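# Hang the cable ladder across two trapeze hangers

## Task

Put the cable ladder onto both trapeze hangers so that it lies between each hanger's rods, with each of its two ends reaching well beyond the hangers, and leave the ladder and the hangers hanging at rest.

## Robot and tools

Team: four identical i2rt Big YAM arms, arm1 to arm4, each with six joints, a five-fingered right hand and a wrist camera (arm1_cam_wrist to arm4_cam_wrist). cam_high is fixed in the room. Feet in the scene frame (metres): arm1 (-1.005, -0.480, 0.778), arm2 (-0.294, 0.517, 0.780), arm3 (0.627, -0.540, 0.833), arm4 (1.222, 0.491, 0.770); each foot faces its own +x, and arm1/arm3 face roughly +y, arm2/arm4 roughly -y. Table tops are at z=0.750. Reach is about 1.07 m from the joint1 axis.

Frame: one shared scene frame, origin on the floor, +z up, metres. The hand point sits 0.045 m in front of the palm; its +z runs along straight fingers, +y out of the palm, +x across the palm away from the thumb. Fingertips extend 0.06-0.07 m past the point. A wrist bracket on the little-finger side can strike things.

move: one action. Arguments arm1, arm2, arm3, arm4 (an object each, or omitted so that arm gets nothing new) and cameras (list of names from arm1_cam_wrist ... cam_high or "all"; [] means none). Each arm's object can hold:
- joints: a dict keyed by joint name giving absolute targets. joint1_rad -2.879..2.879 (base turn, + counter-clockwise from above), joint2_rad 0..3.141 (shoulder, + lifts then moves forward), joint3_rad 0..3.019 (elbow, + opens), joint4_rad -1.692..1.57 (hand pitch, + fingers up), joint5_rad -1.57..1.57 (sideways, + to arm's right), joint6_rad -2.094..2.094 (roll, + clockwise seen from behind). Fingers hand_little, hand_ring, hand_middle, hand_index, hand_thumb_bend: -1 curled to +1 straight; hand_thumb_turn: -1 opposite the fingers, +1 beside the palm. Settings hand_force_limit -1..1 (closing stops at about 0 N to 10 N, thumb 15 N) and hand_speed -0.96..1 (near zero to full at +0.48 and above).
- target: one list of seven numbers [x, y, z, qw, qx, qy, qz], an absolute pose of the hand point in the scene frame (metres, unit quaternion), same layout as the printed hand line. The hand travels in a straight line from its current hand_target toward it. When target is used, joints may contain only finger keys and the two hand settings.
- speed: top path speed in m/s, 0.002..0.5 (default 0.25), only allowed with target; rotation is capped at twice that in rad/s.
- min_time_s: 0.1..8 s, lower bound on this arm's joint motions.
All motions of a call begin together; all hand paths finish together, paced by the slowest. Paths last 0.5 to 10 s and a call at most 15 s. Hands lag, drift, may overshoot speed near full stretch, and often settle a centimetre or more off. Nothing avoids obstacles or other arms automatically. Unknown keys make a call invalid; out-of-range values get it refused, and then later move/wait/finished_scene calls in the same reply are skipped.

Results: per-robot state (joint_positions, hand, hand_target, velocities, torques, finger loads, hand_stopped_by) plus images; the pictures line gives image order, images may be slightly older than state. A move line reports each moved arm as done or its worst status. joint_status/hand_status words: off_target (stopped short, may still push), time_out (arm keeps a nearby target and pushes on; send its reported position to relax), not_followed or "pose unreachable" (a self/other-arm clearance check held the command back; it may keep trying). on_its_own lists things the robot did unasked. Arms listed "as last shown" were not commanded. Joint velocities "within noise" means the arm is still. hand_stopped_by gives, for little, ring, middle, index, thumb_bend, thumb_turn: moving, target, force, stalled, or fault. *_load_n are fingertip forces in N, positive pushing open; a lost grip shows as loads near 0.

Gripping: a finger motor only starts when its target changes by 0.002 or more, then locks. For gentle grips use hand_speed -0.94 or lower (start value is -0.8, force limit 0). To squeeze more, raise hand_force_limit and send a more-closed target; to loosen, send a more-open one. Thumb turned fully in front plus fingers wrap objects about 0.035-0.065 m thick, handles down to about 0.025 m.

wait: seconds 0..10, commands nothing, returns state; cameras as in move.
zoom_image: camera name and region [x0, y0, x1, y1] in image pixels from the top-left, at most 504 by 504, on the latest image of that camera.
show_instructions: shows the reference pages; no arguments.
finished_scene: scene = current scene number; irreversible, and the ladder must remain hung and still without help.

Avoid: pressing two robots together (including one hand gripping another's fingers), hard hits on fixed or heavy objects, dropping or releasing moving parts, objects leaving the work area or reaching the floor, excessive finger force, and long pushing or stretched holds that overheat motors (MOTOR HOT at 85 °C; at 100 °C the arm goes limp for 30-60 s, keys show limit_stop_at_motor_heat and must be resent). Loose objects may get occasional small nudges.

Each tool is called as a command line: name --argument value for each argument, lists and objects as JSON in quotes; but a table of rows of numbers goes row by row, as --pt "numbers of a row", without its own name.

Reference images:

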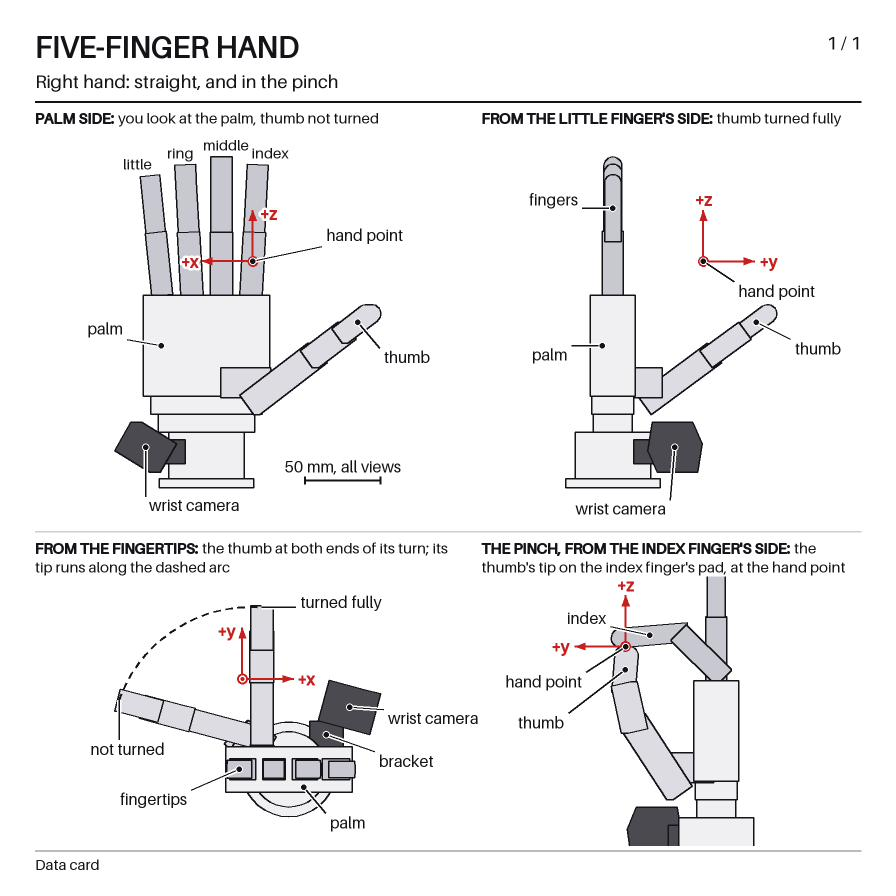

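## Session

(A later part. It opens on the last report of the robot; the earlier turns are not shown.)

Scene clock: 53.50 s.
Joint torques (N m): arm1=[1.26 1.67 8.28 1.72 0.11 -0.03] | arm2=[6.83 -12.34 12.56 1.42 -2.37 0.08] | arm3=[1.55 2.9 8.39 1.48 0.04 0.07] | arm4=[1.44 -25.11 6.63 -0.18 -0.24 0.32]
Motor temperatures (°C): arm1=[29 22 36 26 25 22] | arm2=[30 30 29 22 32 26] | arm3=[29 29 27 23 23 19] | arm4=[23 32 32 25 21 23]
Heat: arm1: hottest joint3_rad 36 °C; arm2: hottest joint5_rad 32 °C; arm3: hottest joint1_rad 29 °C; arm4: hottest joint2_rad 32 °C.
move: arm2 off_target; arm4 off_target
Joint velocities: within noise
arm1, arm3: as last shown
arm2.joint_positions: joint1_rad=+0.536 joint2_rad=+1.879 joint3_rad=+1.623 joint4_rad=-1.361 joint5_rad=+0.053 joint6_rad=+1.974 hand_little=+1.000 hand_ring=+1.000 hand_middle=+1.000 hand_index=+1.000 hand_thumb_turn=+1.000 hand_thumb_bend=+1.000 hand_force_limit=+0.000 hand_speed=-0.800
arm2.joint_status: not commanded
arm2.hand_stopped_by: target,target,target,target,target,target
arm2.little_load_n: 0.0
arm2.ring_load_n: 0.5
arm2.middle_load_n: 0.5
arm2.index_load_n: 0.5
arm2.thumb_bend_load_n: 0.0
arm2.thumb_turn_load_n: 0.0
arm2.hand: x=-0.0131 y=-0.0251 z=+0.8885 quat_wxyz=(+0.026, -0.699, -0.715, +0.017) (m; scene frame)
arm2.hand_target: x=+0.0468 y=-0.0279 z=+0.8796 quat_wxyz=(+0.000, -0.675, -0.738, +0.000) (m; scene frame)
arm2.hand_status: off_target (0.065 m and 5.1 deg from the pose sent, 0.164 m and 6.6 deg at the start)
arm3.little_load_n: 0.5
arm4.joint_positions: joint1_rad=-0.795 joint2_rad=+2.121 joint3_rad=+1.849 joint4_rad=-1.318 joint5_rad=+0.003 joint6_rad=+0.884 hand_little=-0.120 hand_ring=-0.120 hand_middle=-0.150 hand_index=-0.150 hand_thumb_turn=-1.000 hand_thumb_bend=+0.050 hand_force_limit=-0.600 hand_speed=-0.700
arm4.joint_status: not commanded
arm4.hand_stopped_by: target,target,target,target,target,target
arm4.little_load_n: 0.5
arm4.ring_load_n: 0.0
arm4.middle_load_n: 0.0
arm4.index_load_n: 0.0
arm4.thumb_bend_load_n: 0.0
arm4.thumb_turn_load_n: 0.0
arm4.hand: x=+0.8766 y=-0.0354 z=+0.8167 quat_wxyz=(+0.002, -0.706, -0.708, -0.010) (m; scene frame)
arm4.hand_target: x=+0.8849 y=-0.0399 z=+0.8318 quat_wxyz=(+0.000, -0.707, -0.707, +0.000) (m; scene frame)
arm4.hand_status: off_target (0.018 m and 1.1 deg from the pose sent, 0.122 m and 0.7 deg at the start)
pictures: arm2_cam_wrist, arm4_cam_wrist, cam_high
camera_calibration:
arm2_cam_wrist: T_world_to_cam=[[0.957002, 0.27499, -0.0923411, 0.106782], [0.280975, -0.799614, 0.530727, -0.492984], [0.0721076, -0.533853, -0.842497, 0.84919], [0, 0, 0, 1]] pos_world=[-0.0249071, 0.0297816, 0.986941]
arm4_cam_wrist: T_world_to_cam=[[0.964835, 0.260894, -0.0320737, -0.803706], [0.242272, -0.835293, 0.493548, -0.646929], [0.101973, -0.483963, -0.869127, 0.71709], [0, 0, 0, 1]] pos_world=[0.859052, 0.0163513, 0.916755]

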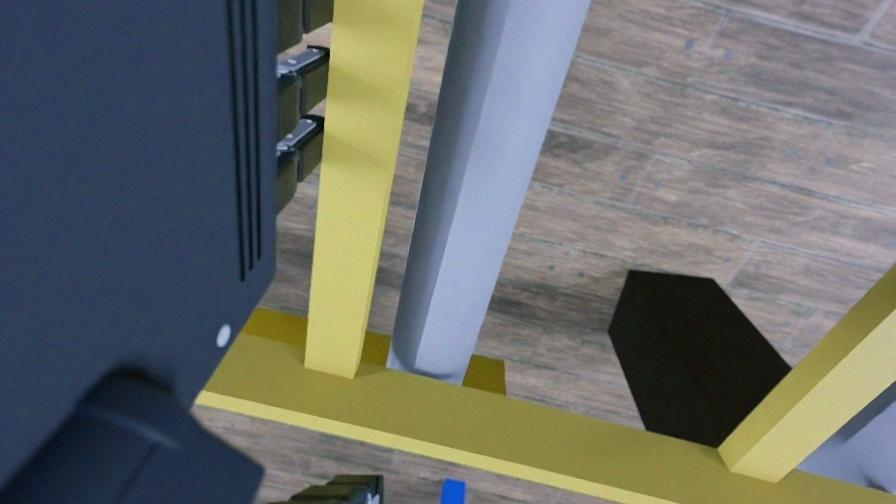

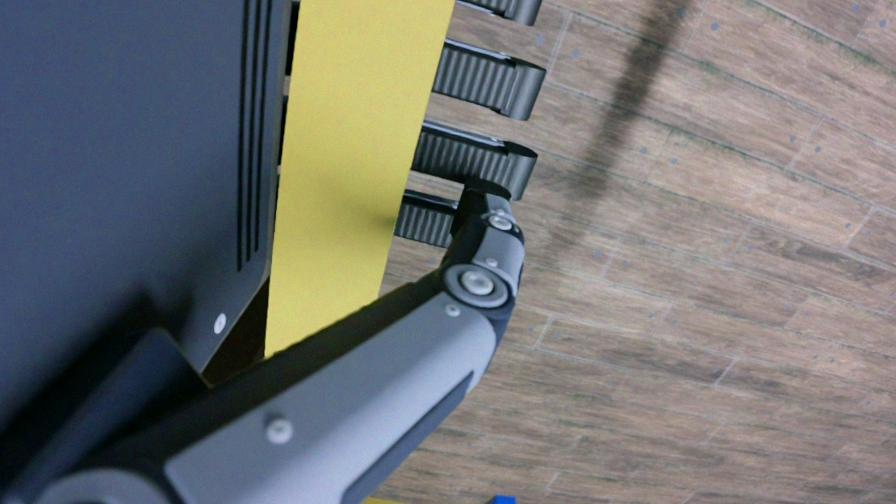

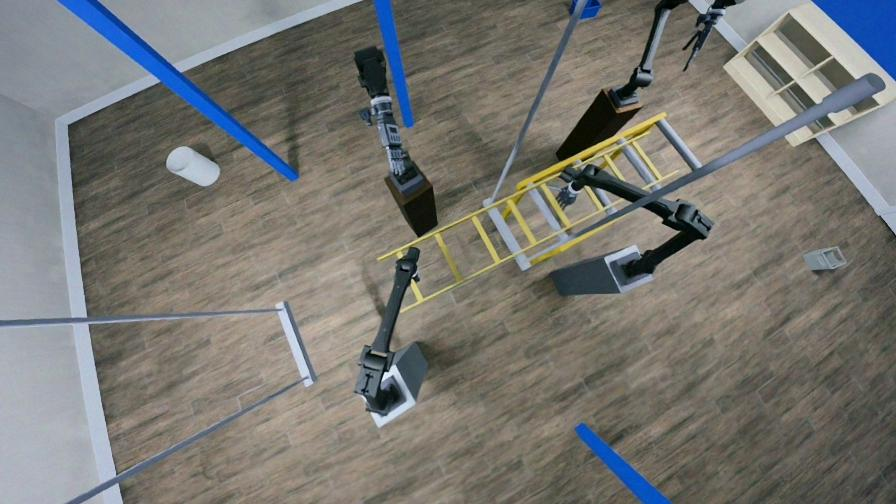

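move --arm2 '{"target":[0.15,-0.036,0.876,0,0.6293,0.7771,0],"speed":0.1}' --arm4 '{"target":[0.99,-0.032,0.836,0,0.7071,0.7071,0],"speed":0.1}' --cameras '["arm2_cam_wrist"]'

move --arm2 '{"target":[0.235,-0.036,0.87,0,0.6088,0.7934,0],"speed":0.1}' --arm4 '{"target":[1.075,-0.025,0.84,0,0.7071,0.7071,0],"speed":0.1}' --cameras '["arm2_cam_wrist","arm4_cam_wrist","cam_high"]'

Scene clock: 56.03 s.
Joint torques (N m): arm1=[0.97 1.73 8.31 1.81 0.11 -0.03] | arm2=[6.65 -16.91 13.67 1.13 -1.9 -0.24] | arm3=[1.55 2.84 8.39 1.48 0.04 0.06] | arm4=[1.96 -23 6.6 -0.43 -0.63 0.38]
Motor temperatures (°C): arm1=[29 22 36 26 25 22] | arm2=[30 30 29 22 31 26] | arm3=[29 29 27 23 23 19] | arm4=[23 32 31 25 21 23]
Heat: arm1: hottest joint3_rad 36 °C; arm2: hottest joint5_rad 31 °C; arm3: hottest joint1_rad 29 °C; arm4: hottest joint2_rad 32 °C.
move: arm2 off_target; arm4 off_target
Joint velocities: within noise
arm1, arm3: as last shown
arm2.joint_positions: joint1_rad=+0.663 joint2_rad=+2.061 joint3_rad=+1.874 joint4_rad=-1.450 joint5_rad=+0.040 joint6_rad=+2.004 hand_little=+1.000 hand_ring=+1.000 hand_middle=+1.000 hand_index=+1.000 hand_thumb_turn=+1.000 hand_thumb_bend=+1.000 hand_force_limit=+0.000 hand_speed=-0.800
arm2.joint_status: not commanded
arm2.hand_stopped_by: target,target,target,target,target,target
arm2.little_load_n: 0.0
arm2.ring_load_n: 0.0
arm2.middle_load_n: 0.0
arm2.index_load_n: 0.5
arm2.thumb_bend_load_n: 0.0
arm2.thumb_turn_load_n: 0.0
arm2.hand: x=+0.0861 y=-0.0358 z=+0.8764 quat_wxyz=(+0.032, -0.663, -0.748, +0.011) (m; scene frame)
arm2.hand_target: x=+0.1462 y=-0.0305 z=+0.8772 quat_wxyz=(-0.001, -0.629, -0.777, +0.000) (m; scene frame)
arm2.hand_status: off_target (0.064 m and 6.4 deg from the pose sent, 0.164 m and 11.3 deg at the start)
arm3.little_load_n: 0.0
arm4.joint_positions: joint1_rad=-0.665 joint2_rad=+1.952 joint3_rad=+1.574 joint4_rad=-1.216 joint5_rad=+0.011 joint6_rad=+1.014 hand_little=-0.120 hand_ring=-0.120 hand_middle=-0.150 hand_index=-0.150 hand_thumb_turn=-1.000 hand_thumb_bend=+0.050 hand_force_limit=-0.600 hand_speed=-0.700
arm4.joint_status: not commanded
arm4.hand_stopped_by: target,target,target,target,target,target
arm4.little_load_n: 1.0
arm4.ring_load_n: 0.0
arm4.middle_load_n: 0.5
arm4.index_load_n: 0.0
arm4.thumb_bend_load_n: 0.0
arm4.thumb_turn_load_n: 0.0
arm4.hand: x=+0.9776 y=-0.0268 z=+0.8166 quat_wxyz=(+0.008, -0.706, -0.708, -0.010) (m; scene frame)
arm4.hand_target: x=+0.9899 y=-0.0318 z=+0.8356 quat_wxyz=(+0.000, -0.707, -0.707, +0.000) (m; scene frame)
arm4.hand_status: off_target (0.024 m and 1.5 deg from the pose sent, 0.115 m and 1.2 deg at the start)
pictures: arm2_cam_wrist
camera_calibration:
arm2_cam_wrist: T_world_to_cam=[[0.925885, 0.368046, -0.0853213, 0.0136396], [0.357393, -0.780002, 0.51368, -0.513934], [0.122507, -0.506102, -0.853729, 0.832637], [0, 0, 0, 1]] pos_world=[0.0690436, 0.0155096, 0.976007]

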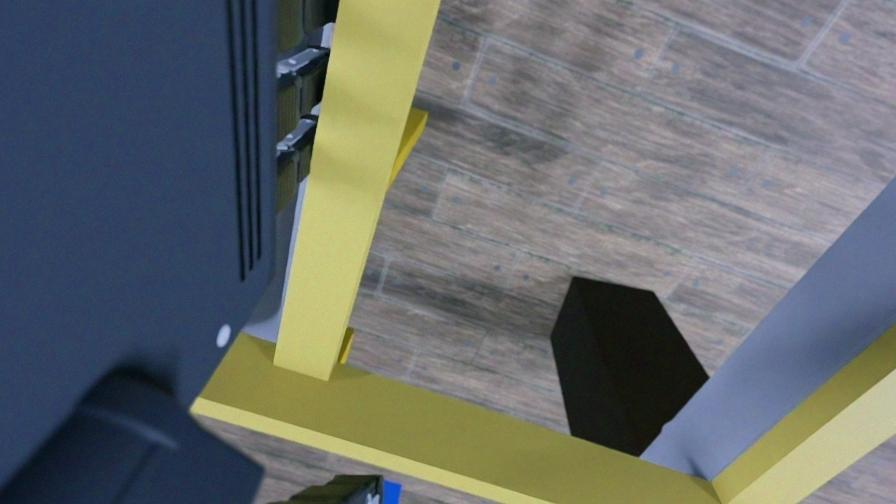

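Scene clock: 57.90 s.
Joint torques (N m): arm1=[0.67 1.55 8.35 1.84 0.1 0] | arm2=[6.83 -19.78 14.01 1.18 -1.68 -0.15] | arm3=[1.49 2.9 8.39 1.48 0.04 0.08] | arm4=[2.32 -21.19 6.6 -0.4 -0.78 0.38]
Motor temperatures (°C): arm1=[29 22 36 26 25 22] | arm2=[30 30 29 22 31 26] | arm3=[29 29 27 23 23 19] | arm4=[23 33 31 25 21 23]
Heat: arm1: hottest joint3_rad 36 °C; arm2: hottest joint5_rad 31 °C; arm3: hottest joint1_rad 29 °C; arm4: hottest joint2_rad 33 °C.
move: arm2 off_target; arm4 off_target
Joint velocities: within noise
arm1, arm3: as last shown
arm2.joint_positions: joint1_rad=+0.756 joint2_rad=+2.245 joint3_rad=+2.173 joint4_rad=-1.576 joint5_rad=+0.034 joint6_rad=+2.038 hand_little=+1.000 hand_ring=+1.000 hand_middle=+1.000 hand_index=+1.000 hand_thumb_turn=+1.000 hand_thumb_bend=+1.000 hand_force_limit=+0.000 hand_speed=-0.800
arm2.joint_status: not commanded
arm2.hand_stopped_by: target,target,target,target,target,target
arm2.little_load_n: 0.0
arm2.ring_load_n: 0.0
arm2.middle_load_n: 0.0
arm2.index_load_n: 0.5
arm2.thumb_bend_load_n: 0.0
arm2.thumb_turn_load_n: 0.0
arm2.hand: x=+0.1688 y=-0.0427 z=+0.8714 quat_wxyz=(+0.036, -0.640, -0.767, +0.009) (m; scene frame)
arm2.hand_target: x=+0.2303 y=-0.0301 z=+0.8716 quat_wxyz=(-0.001, -0.609, -0.794, +0.000) (m; scene frame)
arm2.hand_status: off_target (0.067 m and 6.4 deg from the pose sent, 0.149 m and 9.0 deg at the start)
arm4.joint_positions: joint1_rad=-0.538 joint2_rad=+1.839 joint3_rad=+1.417 joint4_rad=-1.172 joint5_rad=+0.015 joint6_rad=+1.146 hand_little=-0.120 hand_ring=-0.120 hand_middle=-0.150 hand_index=-0.150 hand_thumb_turn=-1.000 hand_thumb_bend=+0.050 hand_force_limit=-0.600 hand_speed=-0.700
arm4.joint_status: not commanded
arm4.hand_stopped_by: target,target,target,target,target,target
arm4.little_load_n: 1.0
arm4.ring_load_n: 0.0
arm4.middle_load_n: 0.0
arm4.index_load_n: 0.0
arm4.thumb_bend_load_n: 0.0
arm4.thumb_turn_load_n: 0.0
arm4.hand: x=+1.0592 y=-0.0207 z=+0.8215 quat_wxyz=(+0.011, -0.708, -0.707, -0.008) (m; scene frame)
arm4.hand_target: x=+1.0748 y=-0.0247 z=+0.8396 quat_wxyz=(+0.000, -0.707, -0.707, +0.000) (m; scene frame)
arm4.hand_status: off_target (0.025 m and 1.6 deg from the pose sent, 0.100 m and 1.5 deg at the start)
pictures: arm2_cam_wrist, arm4_cam_wrist, cam_high
camera_calibration:
arm2_cam_wrist: T_world_to_cam=[[0.902405, 0.422658, -0.0838194, -0.0558773], [0.404081, -0.762553, 0.505204, -0.546115], [0.149612, -0.489769, -0.85892, 0.815298], [0, 0, 0, 1]] pos_world=[0.14912, 0.00648282, 0.971492]
arm4_cam_wrist: T_world_to_cam=[[0.965406, 0.257168, -0.0430806, -0.975241], [0.245627, -0.841462, 0.481258, -0.674917], [0.0875131, -0.475191, -0.87552, 0.730588], [0, 0, 0, 1]] pos_world=[1.04335, 0.030052, 0.922439]

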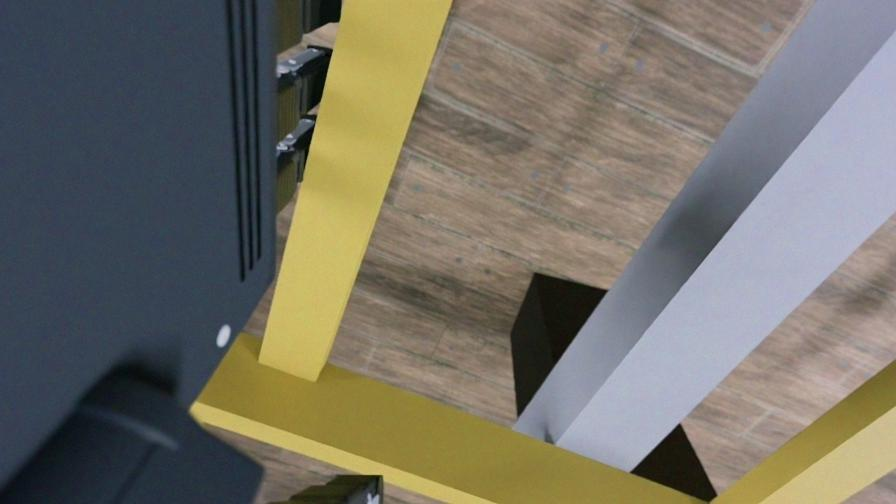

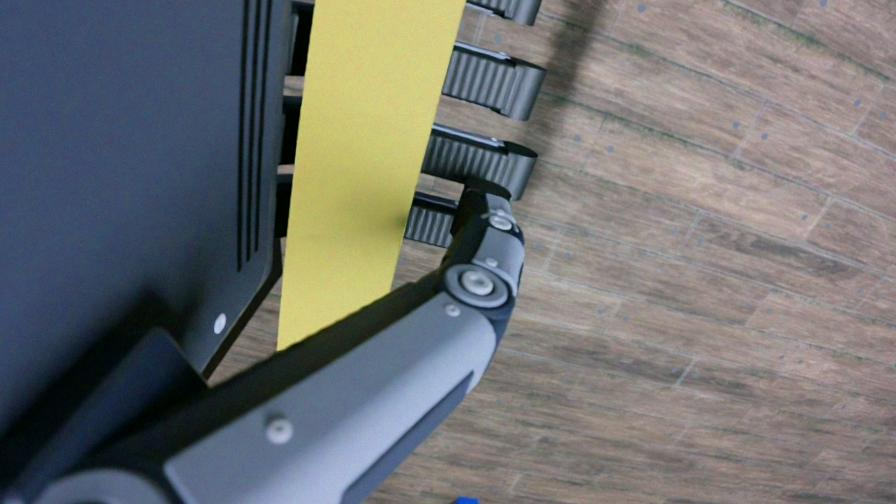

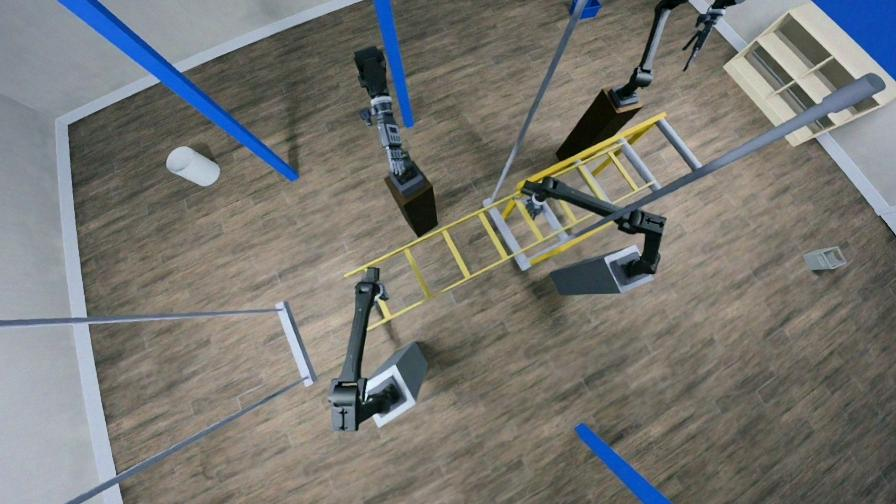

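move --arm2 '{"target":[0.13,-0.036,0.97,0,0.6293,0.7771,0],"speed":0.15}' --arm4 '{"target":[1.12,-0.018,0.845,0,0.7071,0.7071,0],"speed":0.08}'

move --arm2 '{"target":[-0.62,-0.036,0.97,0,0.7071,0.7071,0],"speed":0.3}' --arm4 '{"target":[1.20,-0.012,0.855,0,0.7071,0.7071,0],"speed":0.08}' --cameras '["arm2_cam_wrist","arm4_cam_wrist","cam_high"]'

Scene clock: 60.23 s.
Joint torques (N m): arm1=[0.85 1.9 8.34 1.7 0.09 -0.02] | arm2=[0.79 -22.53 6.71 -0.34 -0.23 -0.16] | arm3=[1.61 2.9 8.38 1.47 0.04 0.07] | arm4=[6.83 -22.12 5.55 -1.72 -2.17 0.73]
Motor temperatures (°C): arm1=[29 22 36 26 25 22] | arm2=[30 30 29 22 31 26] | arm3=[29 29 27 23 23 19] | arm4=[23 33 31 25 21 23]
Heat: arm1: hottest joint3_rad 36 °C; arm2: hottest joint5_rad 31 °C; arm3: hottest joint1_rad 29 °C; arm4: hottest joint2_rad 33 °C.
move: arm2 done; arm4 off_target
Joint velocities: within noise
arm1, arm3: as last shown
arm2.joint_positions: joint1_rad=+0.705 joint2_rad=+2.092 joint3_rad=+2.165 joint4_rad=-1.638 joint5_rad=+0.003 joint6_rad=+1.970 hand_little=+1.000 hand_ring=+1.000 hand_middle=+1.000 hand_index=+1.000 hand_thumb_turn=+1.000 hand_thumb_bend=+1.000 hand_force_limit=+0.000 hand_speed=-0.800
arm2.joint_status: not commanded
arm2.hand_stopped_by: target,target,target,target,target,target
arm2.little_load_n: 0.0
arm2.ring_load_n: 0.0
arm2.middle_load_n: 0.0
arm2.index_load_n: 0.0
arm2.thumb_bend_load_n: 0.0
arm2.thumb_turn_load_n: 0.0
arm2.hand: x=+0.1346 y=-0.0406 z=+0.9730 quat_wxyz=(-0.008, -0.635, -0.773, +0.004) (m; scene frame)
arm2.hand_target: x=+0.1300 y=-0.0362 z=+0.9701 quat_wxyz=(+0.000, -0.630, -0.777, +0.000) (m; scene frame)
arm2.hand_status: done (0.007 m and 1.3 deg from the pose sent, 0.106 m and 4.6 deg at the start)
arm3.ring_load_n: -0.5
arm4.joint_positions: joint1_rad=-0.526 joint2_rad=+1.802 joint3_rad=+1.359 joint4_rad=-1.122 joint5_rad=+0.049 joint6_rad=+1.185 hand_little=-0.120 hand_ring=-0.120 hand_middle=-0.150 hand_index=-0.150 hand_thumb_turn=-1.000 hand_thumb_bend=+0.050 hand_force_limit=-0.600 hand_speed=-0.700
arm4.joint_status: not commanded
arm4.hand_stopped_by: target,target,target,target,target,target
arm4.little_load_n: 3.0
arm4.ring_load_n: 0.0
arm4.middle_load_n: 0.0
arm4.index_load_n: 0.0
arm4.thumb_bend_load_n: 0.0
arm4.thumb_turn_load_n: 0.0
arm4.hand: x=+1.0620 y=-0.0147 z=+0.8184 quat_wxyz=(+0.021, -0.717, -0.697, +0.012) (m; scene frame)
arm4.hand_target: x=+1.1164 y=-0.0160 z=+0.8423 quat_wxyz=(+0.001, -0.707, -0.708, -0.001) (m; scene frame)
arm4.hand_status: off_target (0.064 m and 3.2 deg from the pose sent, 0.065 m and 1.6 deg at the start)
pictures: none

Scene clock: 63.83 s.
Joint torques (N m): arm1=[0.73 1.61 8.4 1.72 0.07 0] | arm2=[1.79 -19.02 12.18 -0.38 -0.25 -0.12] | arm3=[1.49 2.96 8.39 1.47 0.04 0.06] | arm4=[7 -21.77 6.86 -1.84 -2.49 0.74]
Motor temperatures (°C): arm1=[28 22 36 26 25 22] | arm2=[30 31 30 22 30 26] | arm3=[29 28 27 23 23 19] | arm4=[23 33 31 25 22 23]
Heat: arm1: hottest joint3_rad 36 °C; arm2: hottest joint2_rad 31 °C; arm3: hottest joint1_rad 29 °C; arm4: hottest joint2_rad 33 °C.
move: arm2 off_target; arm4 off_target
Joint velocities: within noise
arm1.joint_positions: joint1_rad=-0.444 joint2_rad=+0.649 joint3_rad=+1.320 joint4_rad=-1.533 joint5_rad=+0.043 joint6_rad=-1.031 hand_little=+1.000 hand_ring=+1.000 hand_middle=+1.000 hand_index=+1.000 hand_thumb_turn=+1.000 hand_thumb_bend=+1.000 hand_force_limit=+0.000 hand_speed=-0.800
arm1.joint_status: not commanded
arm1.hand_stopped_by: target,target,target,target,target,target
arm1.little_load_n: 0.0
arm1.ring_load_n: 0.0
arm1.middle_load_n: 0.0
arm1.index_load_n: 0.0
arm1.thumb_bend_load_n: 0.0
arm1.thumb_turn_load_n: 0.0
arm1.hand: x=-0.8577 y=-0.3491 z=+1.1884 quat_wxyz=(-0.223, +0.919, +0.190, +0.265) (m; scene frame)
arm1.hand_target: x=-0.8576 y=-0.3490 z=+1.1955 quat_wxyz=(-0.229, +0.916, +0.189, +0.271) (m; scene frame)
arm1.hand_status: not commanded
arm2.joint_positions: joint1_rad=-0.526 joint2_rad=+2.055 joint3_rad=+2.114 joint4_rad=-1.643 joint5_rad=+0.013 joint6_rad=+0.958 hand_little=+1.000 hand_ring=+1.000 hand_middle=+1.000 hand_index=+1.000 hand_thumb_turn=+1.000 hand_thumb_bend=+1.000 hand_force_limit=+0.000 hand_speed=-0.800
arm2.joint_status: not commanded
arm2.hand_stopped_by: target,target,target,target,target,target
arm2.little_load_n: 0.0
arm2.ring_load_n: 0.0
arm2.middle_load_n: 0.0
arm2.index_load_n: 0.0
arm2.thumb_bend_load_n: 0.0
arm2.thumb_turn_load_n: 0.0
arm2.hand: x=-0.6162 y=-0.0236 z=+0.9707 quat_wxyz=(+0.002, -0.716, -0.698, -0.004) (m; scene frame)
arm2.hand_target: x=-0.6196 y=-0.0356 z=+0.9699 quat_wxyz=(+0.000, -0.707, -0.707, +0.001) (m; scene frame)
arm2.hand_status: off_target (0.013 m and 1.5 deg from the pose sent, 0.755 m and 11.3 deg at the start)
arm3.joint_positions: joint1_rad=-0.222 joint2_rad=+0.623 joint3_rad=+1.430 joint4_rad=-1.351 joint5_rad=+0.129 joint6_rad=-1.048 hand_little=+1.000 hand_ring=+1.000 hand_middle=+1.000 hand_index=+1.000 hand_thumb_turn=+1.000 hand_thumb_bend=+1.000 hand_force_limit=+0.000 hand_speed=-0.800
arm3.joint_status: not commanded
arm3.hand_stopped_by: target,target,target,target,target,target
arm3.little_load_n: -0.5
arm3.ring_load_n: 0.0
arm3.middle_load_n: 0.0
arm3.index_load_n: 0.0
arm3.thumb_bend_load_n: 0.0
arm3.thumb_turn_load_n: 0.0
arm3.hand: x=+0.7044 y=-0.3359 z=+1.3329 quat_wxyz=(-0.382, +0.785, +0.373, +0.315) (m; scene frame)
arm3.hand_target: x=+0.7042 y=-0.3375 z=+1.3413 quat_wxyz=(-0.390, +0.780, +0.370, +0.320) (m; scene frame)
arm3.hand_status: not commanded
arm4.joint_positions: joint1_rad=-0.374 joint2_rad=+1.737 joint3_rad=+1.270 joint4_rad=-1.121 joint5_rad=+0.055 joint6_rad=+1.336 hand_little=-0.120 hand_ring=-0.120 hand_middle=-0.150 hand_index=-0.150 hand_thumb_turn=-1.000 hand_thumb_bend=+0.050 hand_force_limit=-0.600 hand_speed=-0.700
arm4.joint_status: not commanded
arm4.hand_stopped_by: target,target,target,target,target,target
arm4.little_load_n: 3.0
arm4.ring_load_n: 0.0
arm4.middle_load_n: 0.0
arm4.index_load_n: 0.0
arm4.thumb_bend_load_n: 0.0
arm4.thumb_turn_load_n: 0.0
arm4.hand: x=+1.1437 y=-0.0093 z=+0.8187 quat_wxyz=(+0.028, -0.716, -0.697, +0.007) (m; scene frame)
arm4.hand_target: x=+1.1965 y=-0.0098 z=+0.8520 quat_wxyz=(+0.000, -0.706, -0.708, -0.002) (m; scene frame)
arm4.hand_status: off_target (0.067 m and 3.6 deg from the pose sent, 0.143 m and 3.2 deg at the start)
pictures: arm2_cam_wrist, arm4_cam_wrist, cam_high
camera_calibration:
arm2_cam_wrist: T_world_to_cam=[[0.972986, 0.228723, -0.0313703, 0.640762], [0.207971, -0.809381, 0.549227, -0.429235], [0.10023, -0.540915, -0.835084, 0.972638], [0, 0, 0, 1]] pos_world=[-0.631671, 0.0321431, 1.06808]
arm4_cam_wrist: T_world_to_cam=[[0.968554, 0.233521, -0.0858596, -1.02871], [0.246138, -0.848923, 0.467703, -0.674351], [0.0363302, -0.474129, -0.879705, 0.788157], [0, 0, 0, 1]] pos_world=[1.13371, 0.0414423, 0.920418]

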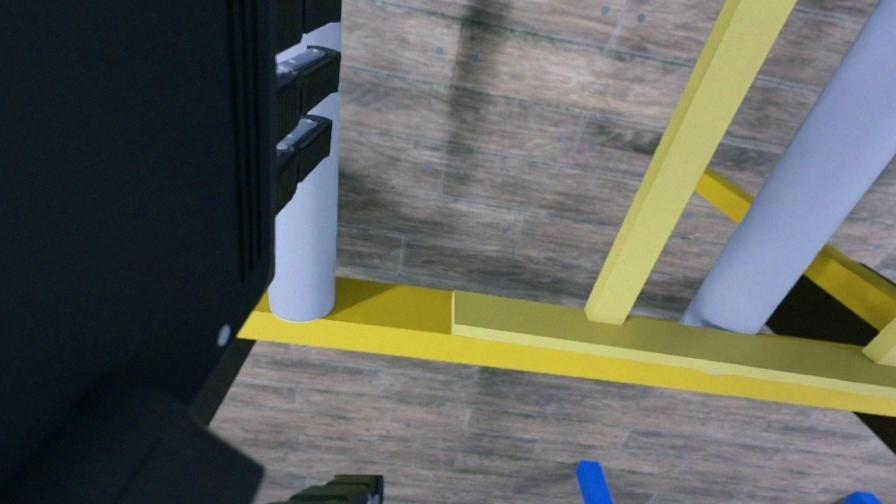

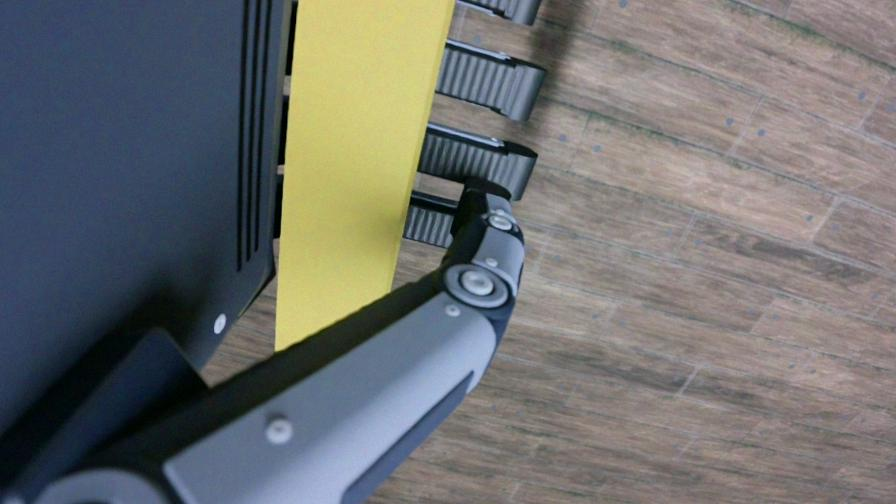

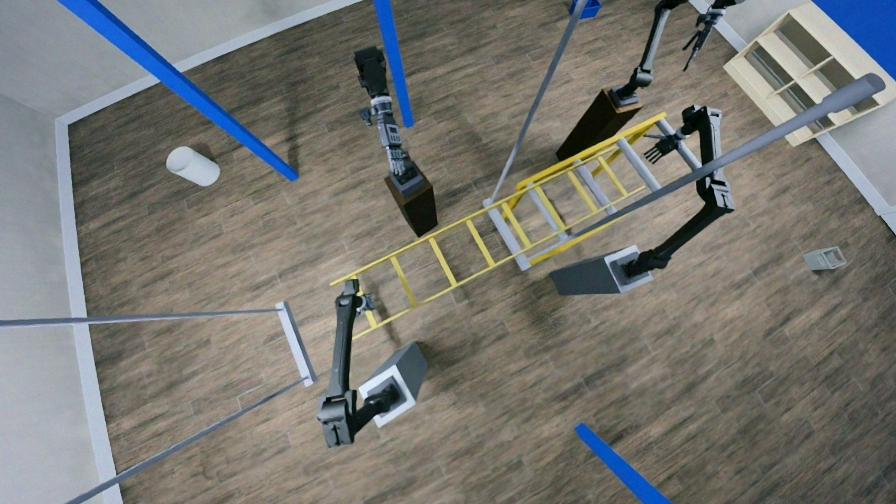

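move --arm2 '{"target":[-0.52,-0.036,0.865,0,0.7071,0.7071,0],"speed":0.15}' --arm4 '{"target":[1.24,-0.01,0.86,0,0.7071,0.7071,0],"speed":0.08}' --cameras '["arm2_cam_wrist","arm4_cam_wrist"]'

Scene clock: 67.30 s.
Joint torques (N m): arm1=[1.2 1.85 8.24 1.8 0.09 -0.02] | arm2=[1.9 -22.65 6.2 0.29 -0.18 0.24] | arm3=[1.61 2.9 8.42 1.47 0.04 0.07] | arm4=[6.53 -21.89 7.42 -1.72 -2.68 0.72]
Motor temperatures (°C): arm1=[28 22 36 26 25 22] | arm2=[30 31 30 22 29 26] | arm3=[29 28 27 23 23 19] | arm4=[23 33 31 25 23 23]
Heat: arm1: hottest joint3_rad 36 °C; arm2: hottest joint2_rad 31 °C; arm3: hottest joint1_rad 29 °C; arm4: hottest joint2_rad 33 °C.
move: arm2 off_target; arm4 off_target
Joint velocities: within noise
arm1, arm3: as last shown
arm2.joint_positions: joint1_rad=-0.392 joint2_rad=+1.991 joint3_rad=+1.702 joint4_rad=-1.310 joint5_rad=+0.011 joint6_rad=+1.056 hand_little=+1.000 hand_ring=+1.000 hand_middle=+1.000 hand_index=+1.000 hand_thumb_turn=+1.000 hand_thumb_bend=+1.000 hand_force_limit=+0.000 hand_speed=-0.800
arm2.joint_status: not commanded
arm2.hand_stopped_by: target,target,target,target,target,target
arm2.little_load_n: 0.0
arm2.ring_load_n: 0.0
arm2.middle_load_n: 0.0
arm2.index_load_n: 0.0
arm2.thumb_bend_load_n: 0.0
arm2.thumb_turn_load_n: 0.0
arm2.hand: x=-0.5233 y=-0.0347 z=+0.8544 quat_wxyz=(+0.004, -0.703, -0.711, -0.011) (m; scene frame)
arm2.hand_target: x=-0.5199 y=-0.0360 z=+0.8649 quat_wxyz=(+0.000, -0.707, -0.707, +0.000) (m; scene frame)
arm2.hand_status: off_target (0.011 m and 1.5 deg from the pose sent, 0.143 m and 1.5 deg at the start)
arm3.little_load_n: 0.0
arm3.ring_load_n: -0.5
arm3.thumb_turn_load_n: -0.5
arm4.joint_positions: joint1_rad=-0.286 joint2_rad=+1.719 joint3_rad=+1.246 joint4_rad=-1.133 joint5_rad=+0.058 joint6_rad=+1.420 hand_little=-0.120 hand_ring=-0.120 hand_middle=-0.150 hand_index=-0.150 hand_thumb_turn=-1.000 hand_thumb_bend=+0.050 hand_force_limit=-0.600 hand_speed=-0.700
arm4.joint_status: not commanded
arm4.hand_stopped_by: target,target,target,target,target,target
arm4.little_load_n: 3.0
arm4.ring_load_n: 0.0
arm4.middle_load_n: 0.0
arm4.index_load_n: 0.0
arm4.thumb_bend_load_n: 0.0
arm4.thumb_turn_load_n: 0.0
arm4.hand: x=+1.1867 y=-0.0071 z=+0.8184 quat_wxyz=(+0.034, -0.715, -0.698, +0.003) (m; scene frame)
arm4.hand_target: x=+1.2369 y=-0.0079 z=+0.8570 quat_wxyz=(+0.000, -0.706, -0.708, -0.002) (m; scene frame)
arm4.hand_status: off_target (0.068 m and 4.1 deg from the pose sent, 0.105 m and 3.6 deg at the start)
pictures: arm2_cam_wrist, arm4_cam_wrist
camera_calibration:
arm2_cam_wrist: T_world_to_cam=[[0.964132, 0.264618, -0.0206604, 0.536698], [0.233319, -0.807838, 0.541258, -0.373382], [0.126536, -0.526665, -0.840603, 0.879231], [0, 0, 0, 1]] pos_world=[-0.541585, 0.0194078, 0.952268]
arm4_cam_wrist: T_world_to_cam=[[0.967534, 0.237961, -0.0851552, -1.07013], [0.250233, -0.854596, 0.455027, -0.677424], [0.0355057, -0.461563, -0.886396, 0.793872], [0, 0, 0, 1]] pos_world=[1.17671, 0.0421477, 0.920804]

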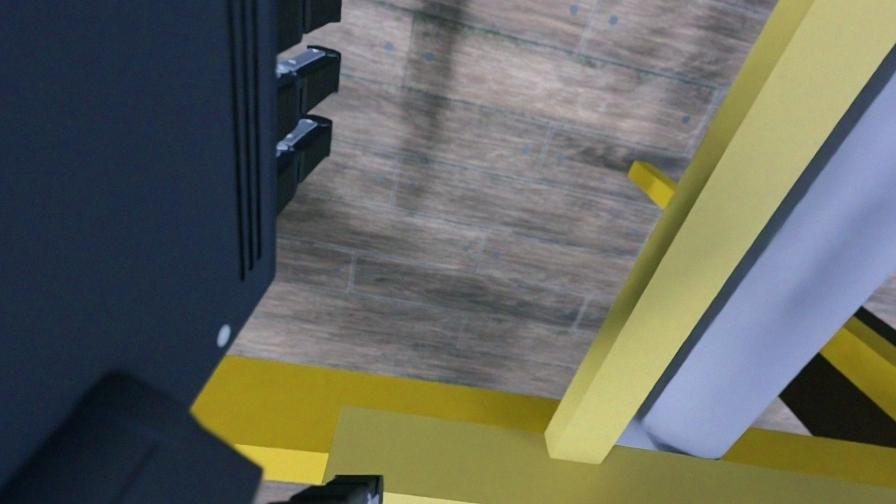

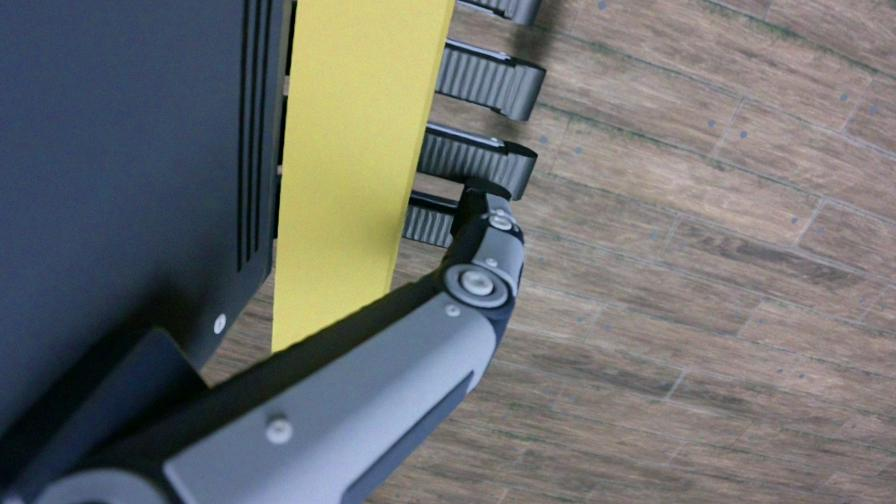

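move --arm2 '{"target":[-0.36,-0.036,0.888,0,0.7071,0.7071,0],"speed":0.12}' --arm4 '{"target":[1.265,-0.01,0.86,0,0.7071,0.7071,0],"speed":0.08}'

move --arm2 '{"target":[-0.22,-0.036,0.884,0,0.7071,0.7071,0],"speed":0.1}' --arm4 '{"target":[1.385,-0.008,0.865,0,0.7071,0.7071,0],"speed":0.1}' --cameras '["arm2_cam_wrist","arm4_cam_wrist","cam_high"]'

Scene clock: 70.10 s.
Joint torques (N m): arm1=[0.85 1.32 8.17 1.69 0.11 -0.03] | arm2=[1.61 -19.84 6.34 0.39 -0.35 0.22] | arm3=[1.49 2.96 8.38 1.5 0.04 0.07] | arm4=[5.71 -21.83 7.75 -1.51 -2.42 0.66]
Motor temperatures (°C): arm1=[28 22 36 26 25 22] | arm2=[30 31 30 22 29 26] | arm3=[29 28 27 23 23 19] | arm4=[23 33 31 25 24 23]
Heat: arm1: hottest joint3_rad 36 °C; arm2: hottest joint2_rad 31 °C; arm3: hottest joint1_rad 29 °C; arm4: hottest joint2_rad 33 °C.
move: arm2 off_target; arm4 off_target
Joint velocities: within noise
arm1, arm3: as last shown
arm2.joint_positions: joint1_rad=-0.132 joint2_rad=+1.827 joint3_rad=+1.516 joint4_rad=-1.288 joint5_rad=+0.012 joint6_rad=+1.319 hand_little=+1.000 hand_ring=+1.000 hand_middle=+1.000 hand_index=+1.000 hand_thumb_turn=+1.000 hand_thumb_bend=+1.000 hand_force_limit=+0.000 hand_speed=-0.800
arm2.joint_status: not commanded
arm2.hand_stopped_by: target,target,target,target,target,target
arm2.little_load_n: 0.0
arm2.ring_load_n: 0.0
arm2.middle_load_n: 0.0
arm2.index_load_n: 0.0
arm2.thumb_bend_load_n: 0.0
arm2.thumb_turn_load_n: 0.0
arm2.hand: x=-0.3660 y=-0.0359 z=+0.8779 quat_wxyz=(+0.007, -0.704, -0.711, -0.008) (m; scene frame)
arm2.hand_target: x=-0.3600 y=-0.0359 z=+0.8877 quat_wxyz=(+0.000, -0.707, -0.707, +0.000) (m; scene frame)
arm2.hand_status: off_target (0.012 m and 1.3 deg from the pose sent, 0.167 m and 1.5 deg at the start)
arm3.ring_load_n: 0.0
arm3.thumb_turn_load_n: 0.5
arm4.joint_positions: joint1_rad=-0.219 joint2_rad=+1.714 joint3_rad=+1.235 joint4_rad=-1.138 joint5_rad=+0.052 joint6_rad=+1.482 hand_little=-0.120 hand_ring=-0.120 hand_middle=-0.150 hand_index=-0.150 hand_thumb_turn=-1.000 hand_thumb_bend=+0.050 hand_force_limit=-0.600 hand_speed=-0.700
arm4.joint_status: not commanded
arm4.hand_stopped_by: target,target,target,target,target,target
arm4.little_load_n: 3.0
arm4.ring_load_n: 0.0
arm4.middle_load_n: 0.0
arm4.index_load_n: 0.0
arm4.thumb_bend_load_n: 0.0
arm4.thumb_turn_load_n: 0.0
arm4.hand: x=+1.2204 y=-0.0065 z=+0.8174 quat_wxyz=(+0.034, -0.713, -0.701, -0.001) (m; scene frame)
arm4.hand_target: x=+1.2628 y=-0.0081 z=+0.8574 quat_wxyz=(+0.000, -0.706, -0.708, -0.002) (m; scene frame)
arm4.hand_status: off_target (0.062 m and 4.1 deg from the pose sent, 0.089 m and 4.1 deg at the start)
pictures: none

Scene clock: 72.43 s.
Joint torques (N m): arm1=[0.73 1.67 8.42 1.84 0.08 -0.03] | arm2=[1.2 -15.91 6.28 0.53 -0.5 0.27] | arm3=[1.55 2.9 8.42 1.5 0.04 0.06] | arm4=[3.9 -20.72 10.89 -1.22 -2.29 0.53]
Motor temperatures (°C): arm1=[28 22 37 26 25 22] | arm2=[30 31 30 22 28 26] | arm3=[29 28 27 23 23 19] | arm4=[23 33 31 25 24 23]
Heat: arm1: hottest joint3_rad 37 °C; arm2: hottest joint2_rad 31 °C; arm3: hottest joint1_rad 29 °C; arm4: hottest joint2_rad 33 °C.
move: arm2 done; arm4 off_target
Joint velocities: within noise
arm1, arm3: as last shown
arm2.joint_positions: joint1_rad=+0.130 joint2_rad=+1.767 joint3_rad=+1.461 joint4_rad=-1.270 joint5_rad=+0.014 joint6_rad=+1.579 hand_little=+1.000 hand_ring=+1.000 hand_middle=+1.000 hand_index=+1.000 hand_thumb_turn=+1.000 hand_thumb_bend=+1.000 hand_force_limit=+0.000 hand_speed=-0.800
arm2.joint_status: not commanded
arm2.hand_stopped_by: target,target,target,target,target,target
arm2.little_load_n: 0.5
arm2.ring_load_n: 0.0
arm2.middle_load_n: 0.0
arm2.index_load_n: 0.0
arm2.thumb_bend_load_n: 0.0
arm2.thumb_turn_load_n: 0.0
arm2.hand: x=-0.2267 y=-0.0374 z=+0.8896 quat_wxyz=(+0.002, -0.703, -0.711, +0.004) (m; scene frame)
arm2.hand_target: x=-0.2201 y=-0.0359 z=+0.8841 quat_wxyz=(+0.000, -0.707, -0.707, +0.000) (m; scene frame)
arm2.hand_status: done (0.009 m and 0.8 deg from the pose sent, 0.146 m and 1.3 deg at the start)
arm3.thumb_turn_load_n: 0.0
arm4.joint_positions: joint1_rad=+0.057 joint2_rad=+1.714 joint3_rad=+1.223 joint4_rad=-1.167 joint5_rad=+0.048 joint6_rad=+1.750 hand_little=-0.119 hand_ring=-0.120 hand_middle=-0.150 hand_index=-0.150 hand_thumb_turn=-1.000 hand_thumb_bend=+0.050 hand_force_limit=-0.600 hand_speed=-0.700
arm4.joint_status: not commanded
arm4.hand_stopped_by: target,target,target,target,target,target
arm4.little_load_n: 8.5
arm4.ring_load_n: 0.0
arm4.middle_load_n: 0.0
arm4.index_load_n: 0.0
arm4.thumb_bend_load_n: 0.0
arm4.thumb_turn_load_n: 0.0
arm4.hand: x=+1.3480 y=+0.0082 z=+0.8121 quat_wxyz=(+0.049, -0.709, -0.703, -0.005) (m; scene frame)
arm4.hand_target: x=+1.3833 y=-0.0048 z=+0.8640 quat_wxyz=(-0.001, -0.706, -0.708, -0.002) (m; scene frame)
arm4.hand_status: off_target (0.067 m and 5.7 deg from the pose sent, 0.171 m and 4.1 deg at the start)
pictures: arm2_cam_wrist, arm4_cam_wrist, cam_high
camera_calibration:
arm2_cam_wrist: T_world_to_cam=[[0.96367, 0.263276, -0.0450128, 0.27371], [0.243077, -0.794618, 0.556324, -0.474588], [0.110699, -0.547054, -0.829745, 0.855865], [0, 0, 0, 1]] pos_world=[-0.243148, 0.0190267, 0.986495]
arm4_cam_wrist: T_world_to_cam=[[0.963372, 0.253744, -0.0867687, -1.22367], [0.266204, -0.865766, 0.423774, -0.697937], [0.0324088, -0.43135, -0.901602, 0.805877], [0, 0, 0, 1]] pos_world=[1.33852, 0.0538637, 0.916172]

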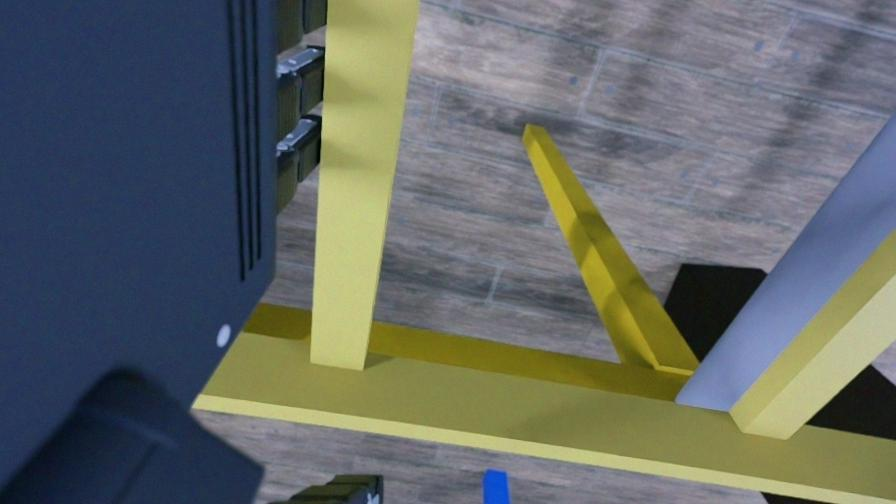

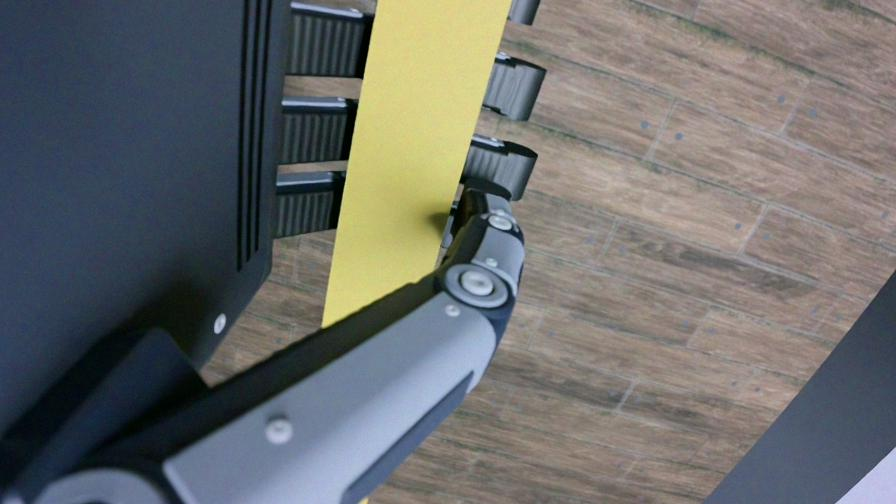

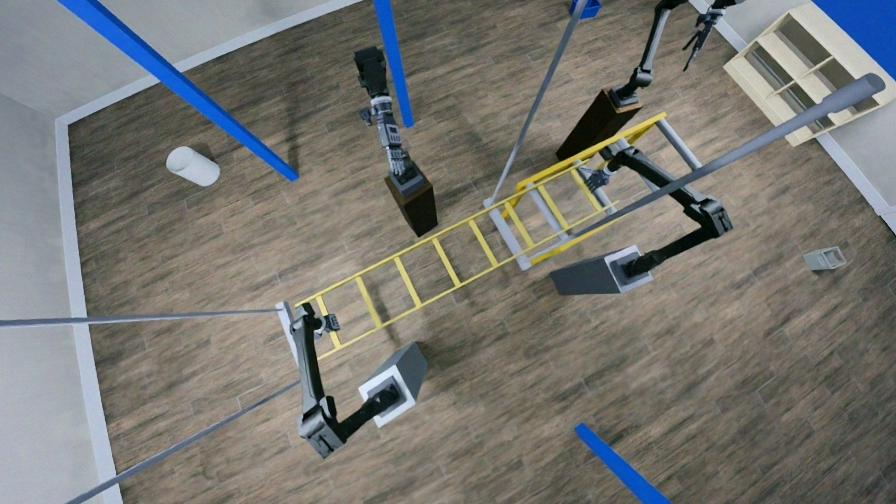

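move --arm4 '{"target":[1.375,-0.006,0.925,0.0424,0.7058,0.7058,-0.0424],"speed":0.1}' --cameras '["arm4_cam_wrist","cam_high"]'

Scene clock: 74.57 s.
Joint torques (N m): arm1=[1.08 1.67 8.25 1.84 0.08 -0.04] | arm2=[2.14 -15.79 6.61 0.2 -0.3 0.2] | arm3=[1.61 2.9 8.39 1.47 0.05 0.06] | arm4=[2.84 -25.76 10.81 -1.14 -1.59 0.28]
Motor temperatures (°C): arm1=[28 22 37 26 25 22] | arm2=[30 31 30 22 28 26] | arm3=[29 28 27 23 23 19] | arm4=[23 33 31 25 24 23]
Heat: arm1: hottest joint3_rad 37 °C; arm2: hottest joint2_rad 31 °C; arm3: hottest joint1_rad 29 °C; arm4: hottest joint2_rad 33 °C.
move: arm4 off_target
Joint velocities: within noise
arm1, arm2, arm3: as last shown
arm2.joint_positions: joint1_rad=+0.131 joint2_rad=+1.767 joint3_rad=+1.457 joint4_rad=-1.267 joint5_rad=+0.009 joint6_rad=+1.584 hand_little=+1.000 hand_ring=+1.000 hand_middle=+1.000 hand_index=+1.000 hand_thumb_turn=+1.000 hand_thumb_bend=+1.000 hand_force_limit=+0.000 hand_speed=-0.800
arm2.little_load_n: 0.0
arm2.hand: x=-0.2257 y=-0.0370 z=+0.8885 quat_wxyz=(+0.000, -0.705, -0.710, +0.002) (m; scene frame)
arm2.hand_target: x=-0.2201 y=-0.0359 z=+0.8840 quat_wxyz=(+0.000, -0.707, -0.707, +0.000) (m; scene frame)
arm4.joint_positions: joint1_rad=+0.065 joint2_rad=+1.648 joint3_rad=+1.210 joint4_rad=-1.164 joint5_rad=+0.056 joint6_rad=+1.759 hand_little=-0.119 hand_ring=-0.120 hand_middle=-0.150 hand_index=-0.150 hand_thumb_turn=-1.000 hand_thumb_bend=+0.050 hand_force_limit=-0.600 hand_speed=-0.700
arm4.joint_status: not commanded
arm4.hand_stopped_by: target,target,target,target,target,target
arm4.little_load_n: 8.5
arm4.ring_load_n: 2.0
arm4.middle_load_n: 0.0
arm4.index_load_n: 0.0
arm4.thumb_bend_load_n: 0.0
arm4.thumb_turn_load_n: 0.0
arm4.hand: x=+1.3501 y=+0.0087 z=+0.8385 quat_wxyz=(+0.029, -0.711, -0.703, +0.014) (m; scene frame)
arm4.hand_target: x=+1.3734 y=-0.0019 z=+0.9203 quat_wxyz=(-0.043, -0.705, -0.707, +0.041) (m; scene frame)
arm4.hand_status: off_target (0.091 m and 8.8 deg from the pose sent, 0.117 m and 11.9 deg at the start; pose on its path clipped on 4 of 43 steps)
pictures: arm4_cam_wrist, cam_high
camera_calibration:
arm4_cam_wrist: T_world_to_cam=[[0.96367, 0.247877, -0.0994808, -1.21316], [0.264996, -0.840712, 0.472208, -0.748348], [0.033415, -0.481415, -0.875856, 0.80736], [0, 0, 0, 1]] pos_world=[1.34042, 0.0602463, 0.93982]

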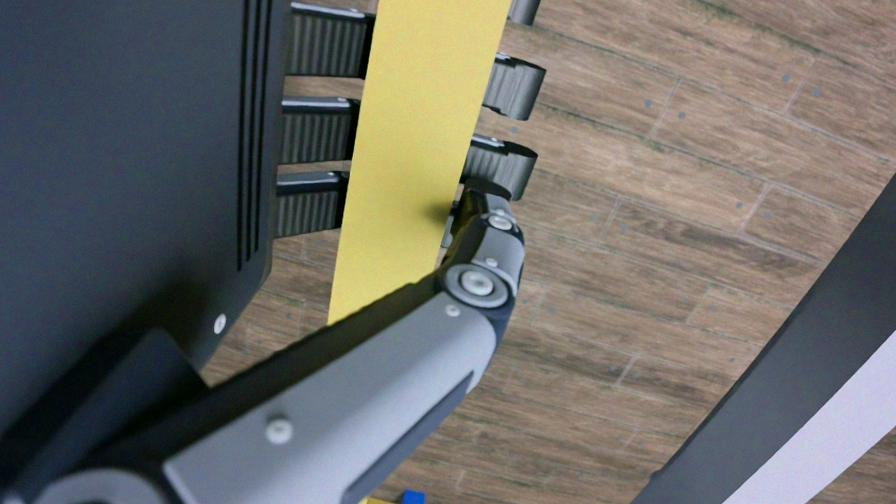

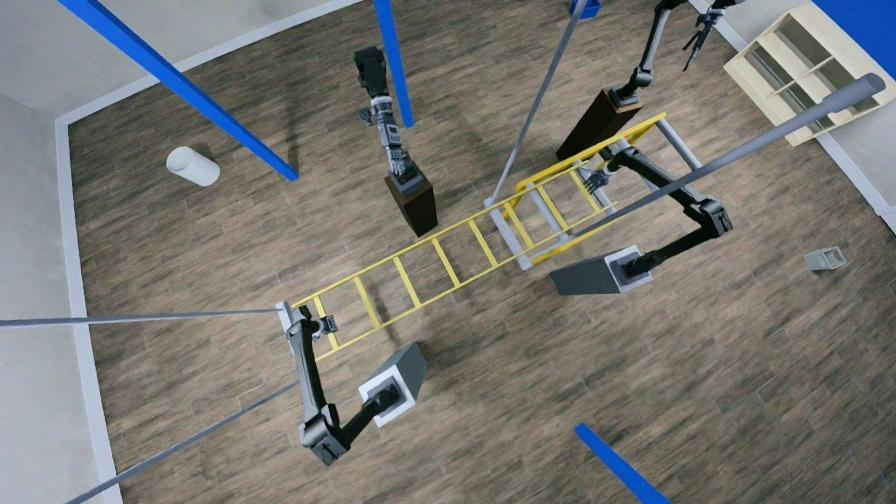

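zoom_image --camera "cam_high" --region '[260, 280, 350, 390]'

Scaled by 4.582 from the camera's 896x504 image, which has a finer 1280x720 frame.

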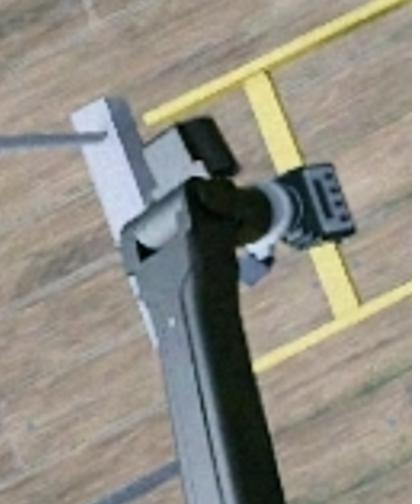

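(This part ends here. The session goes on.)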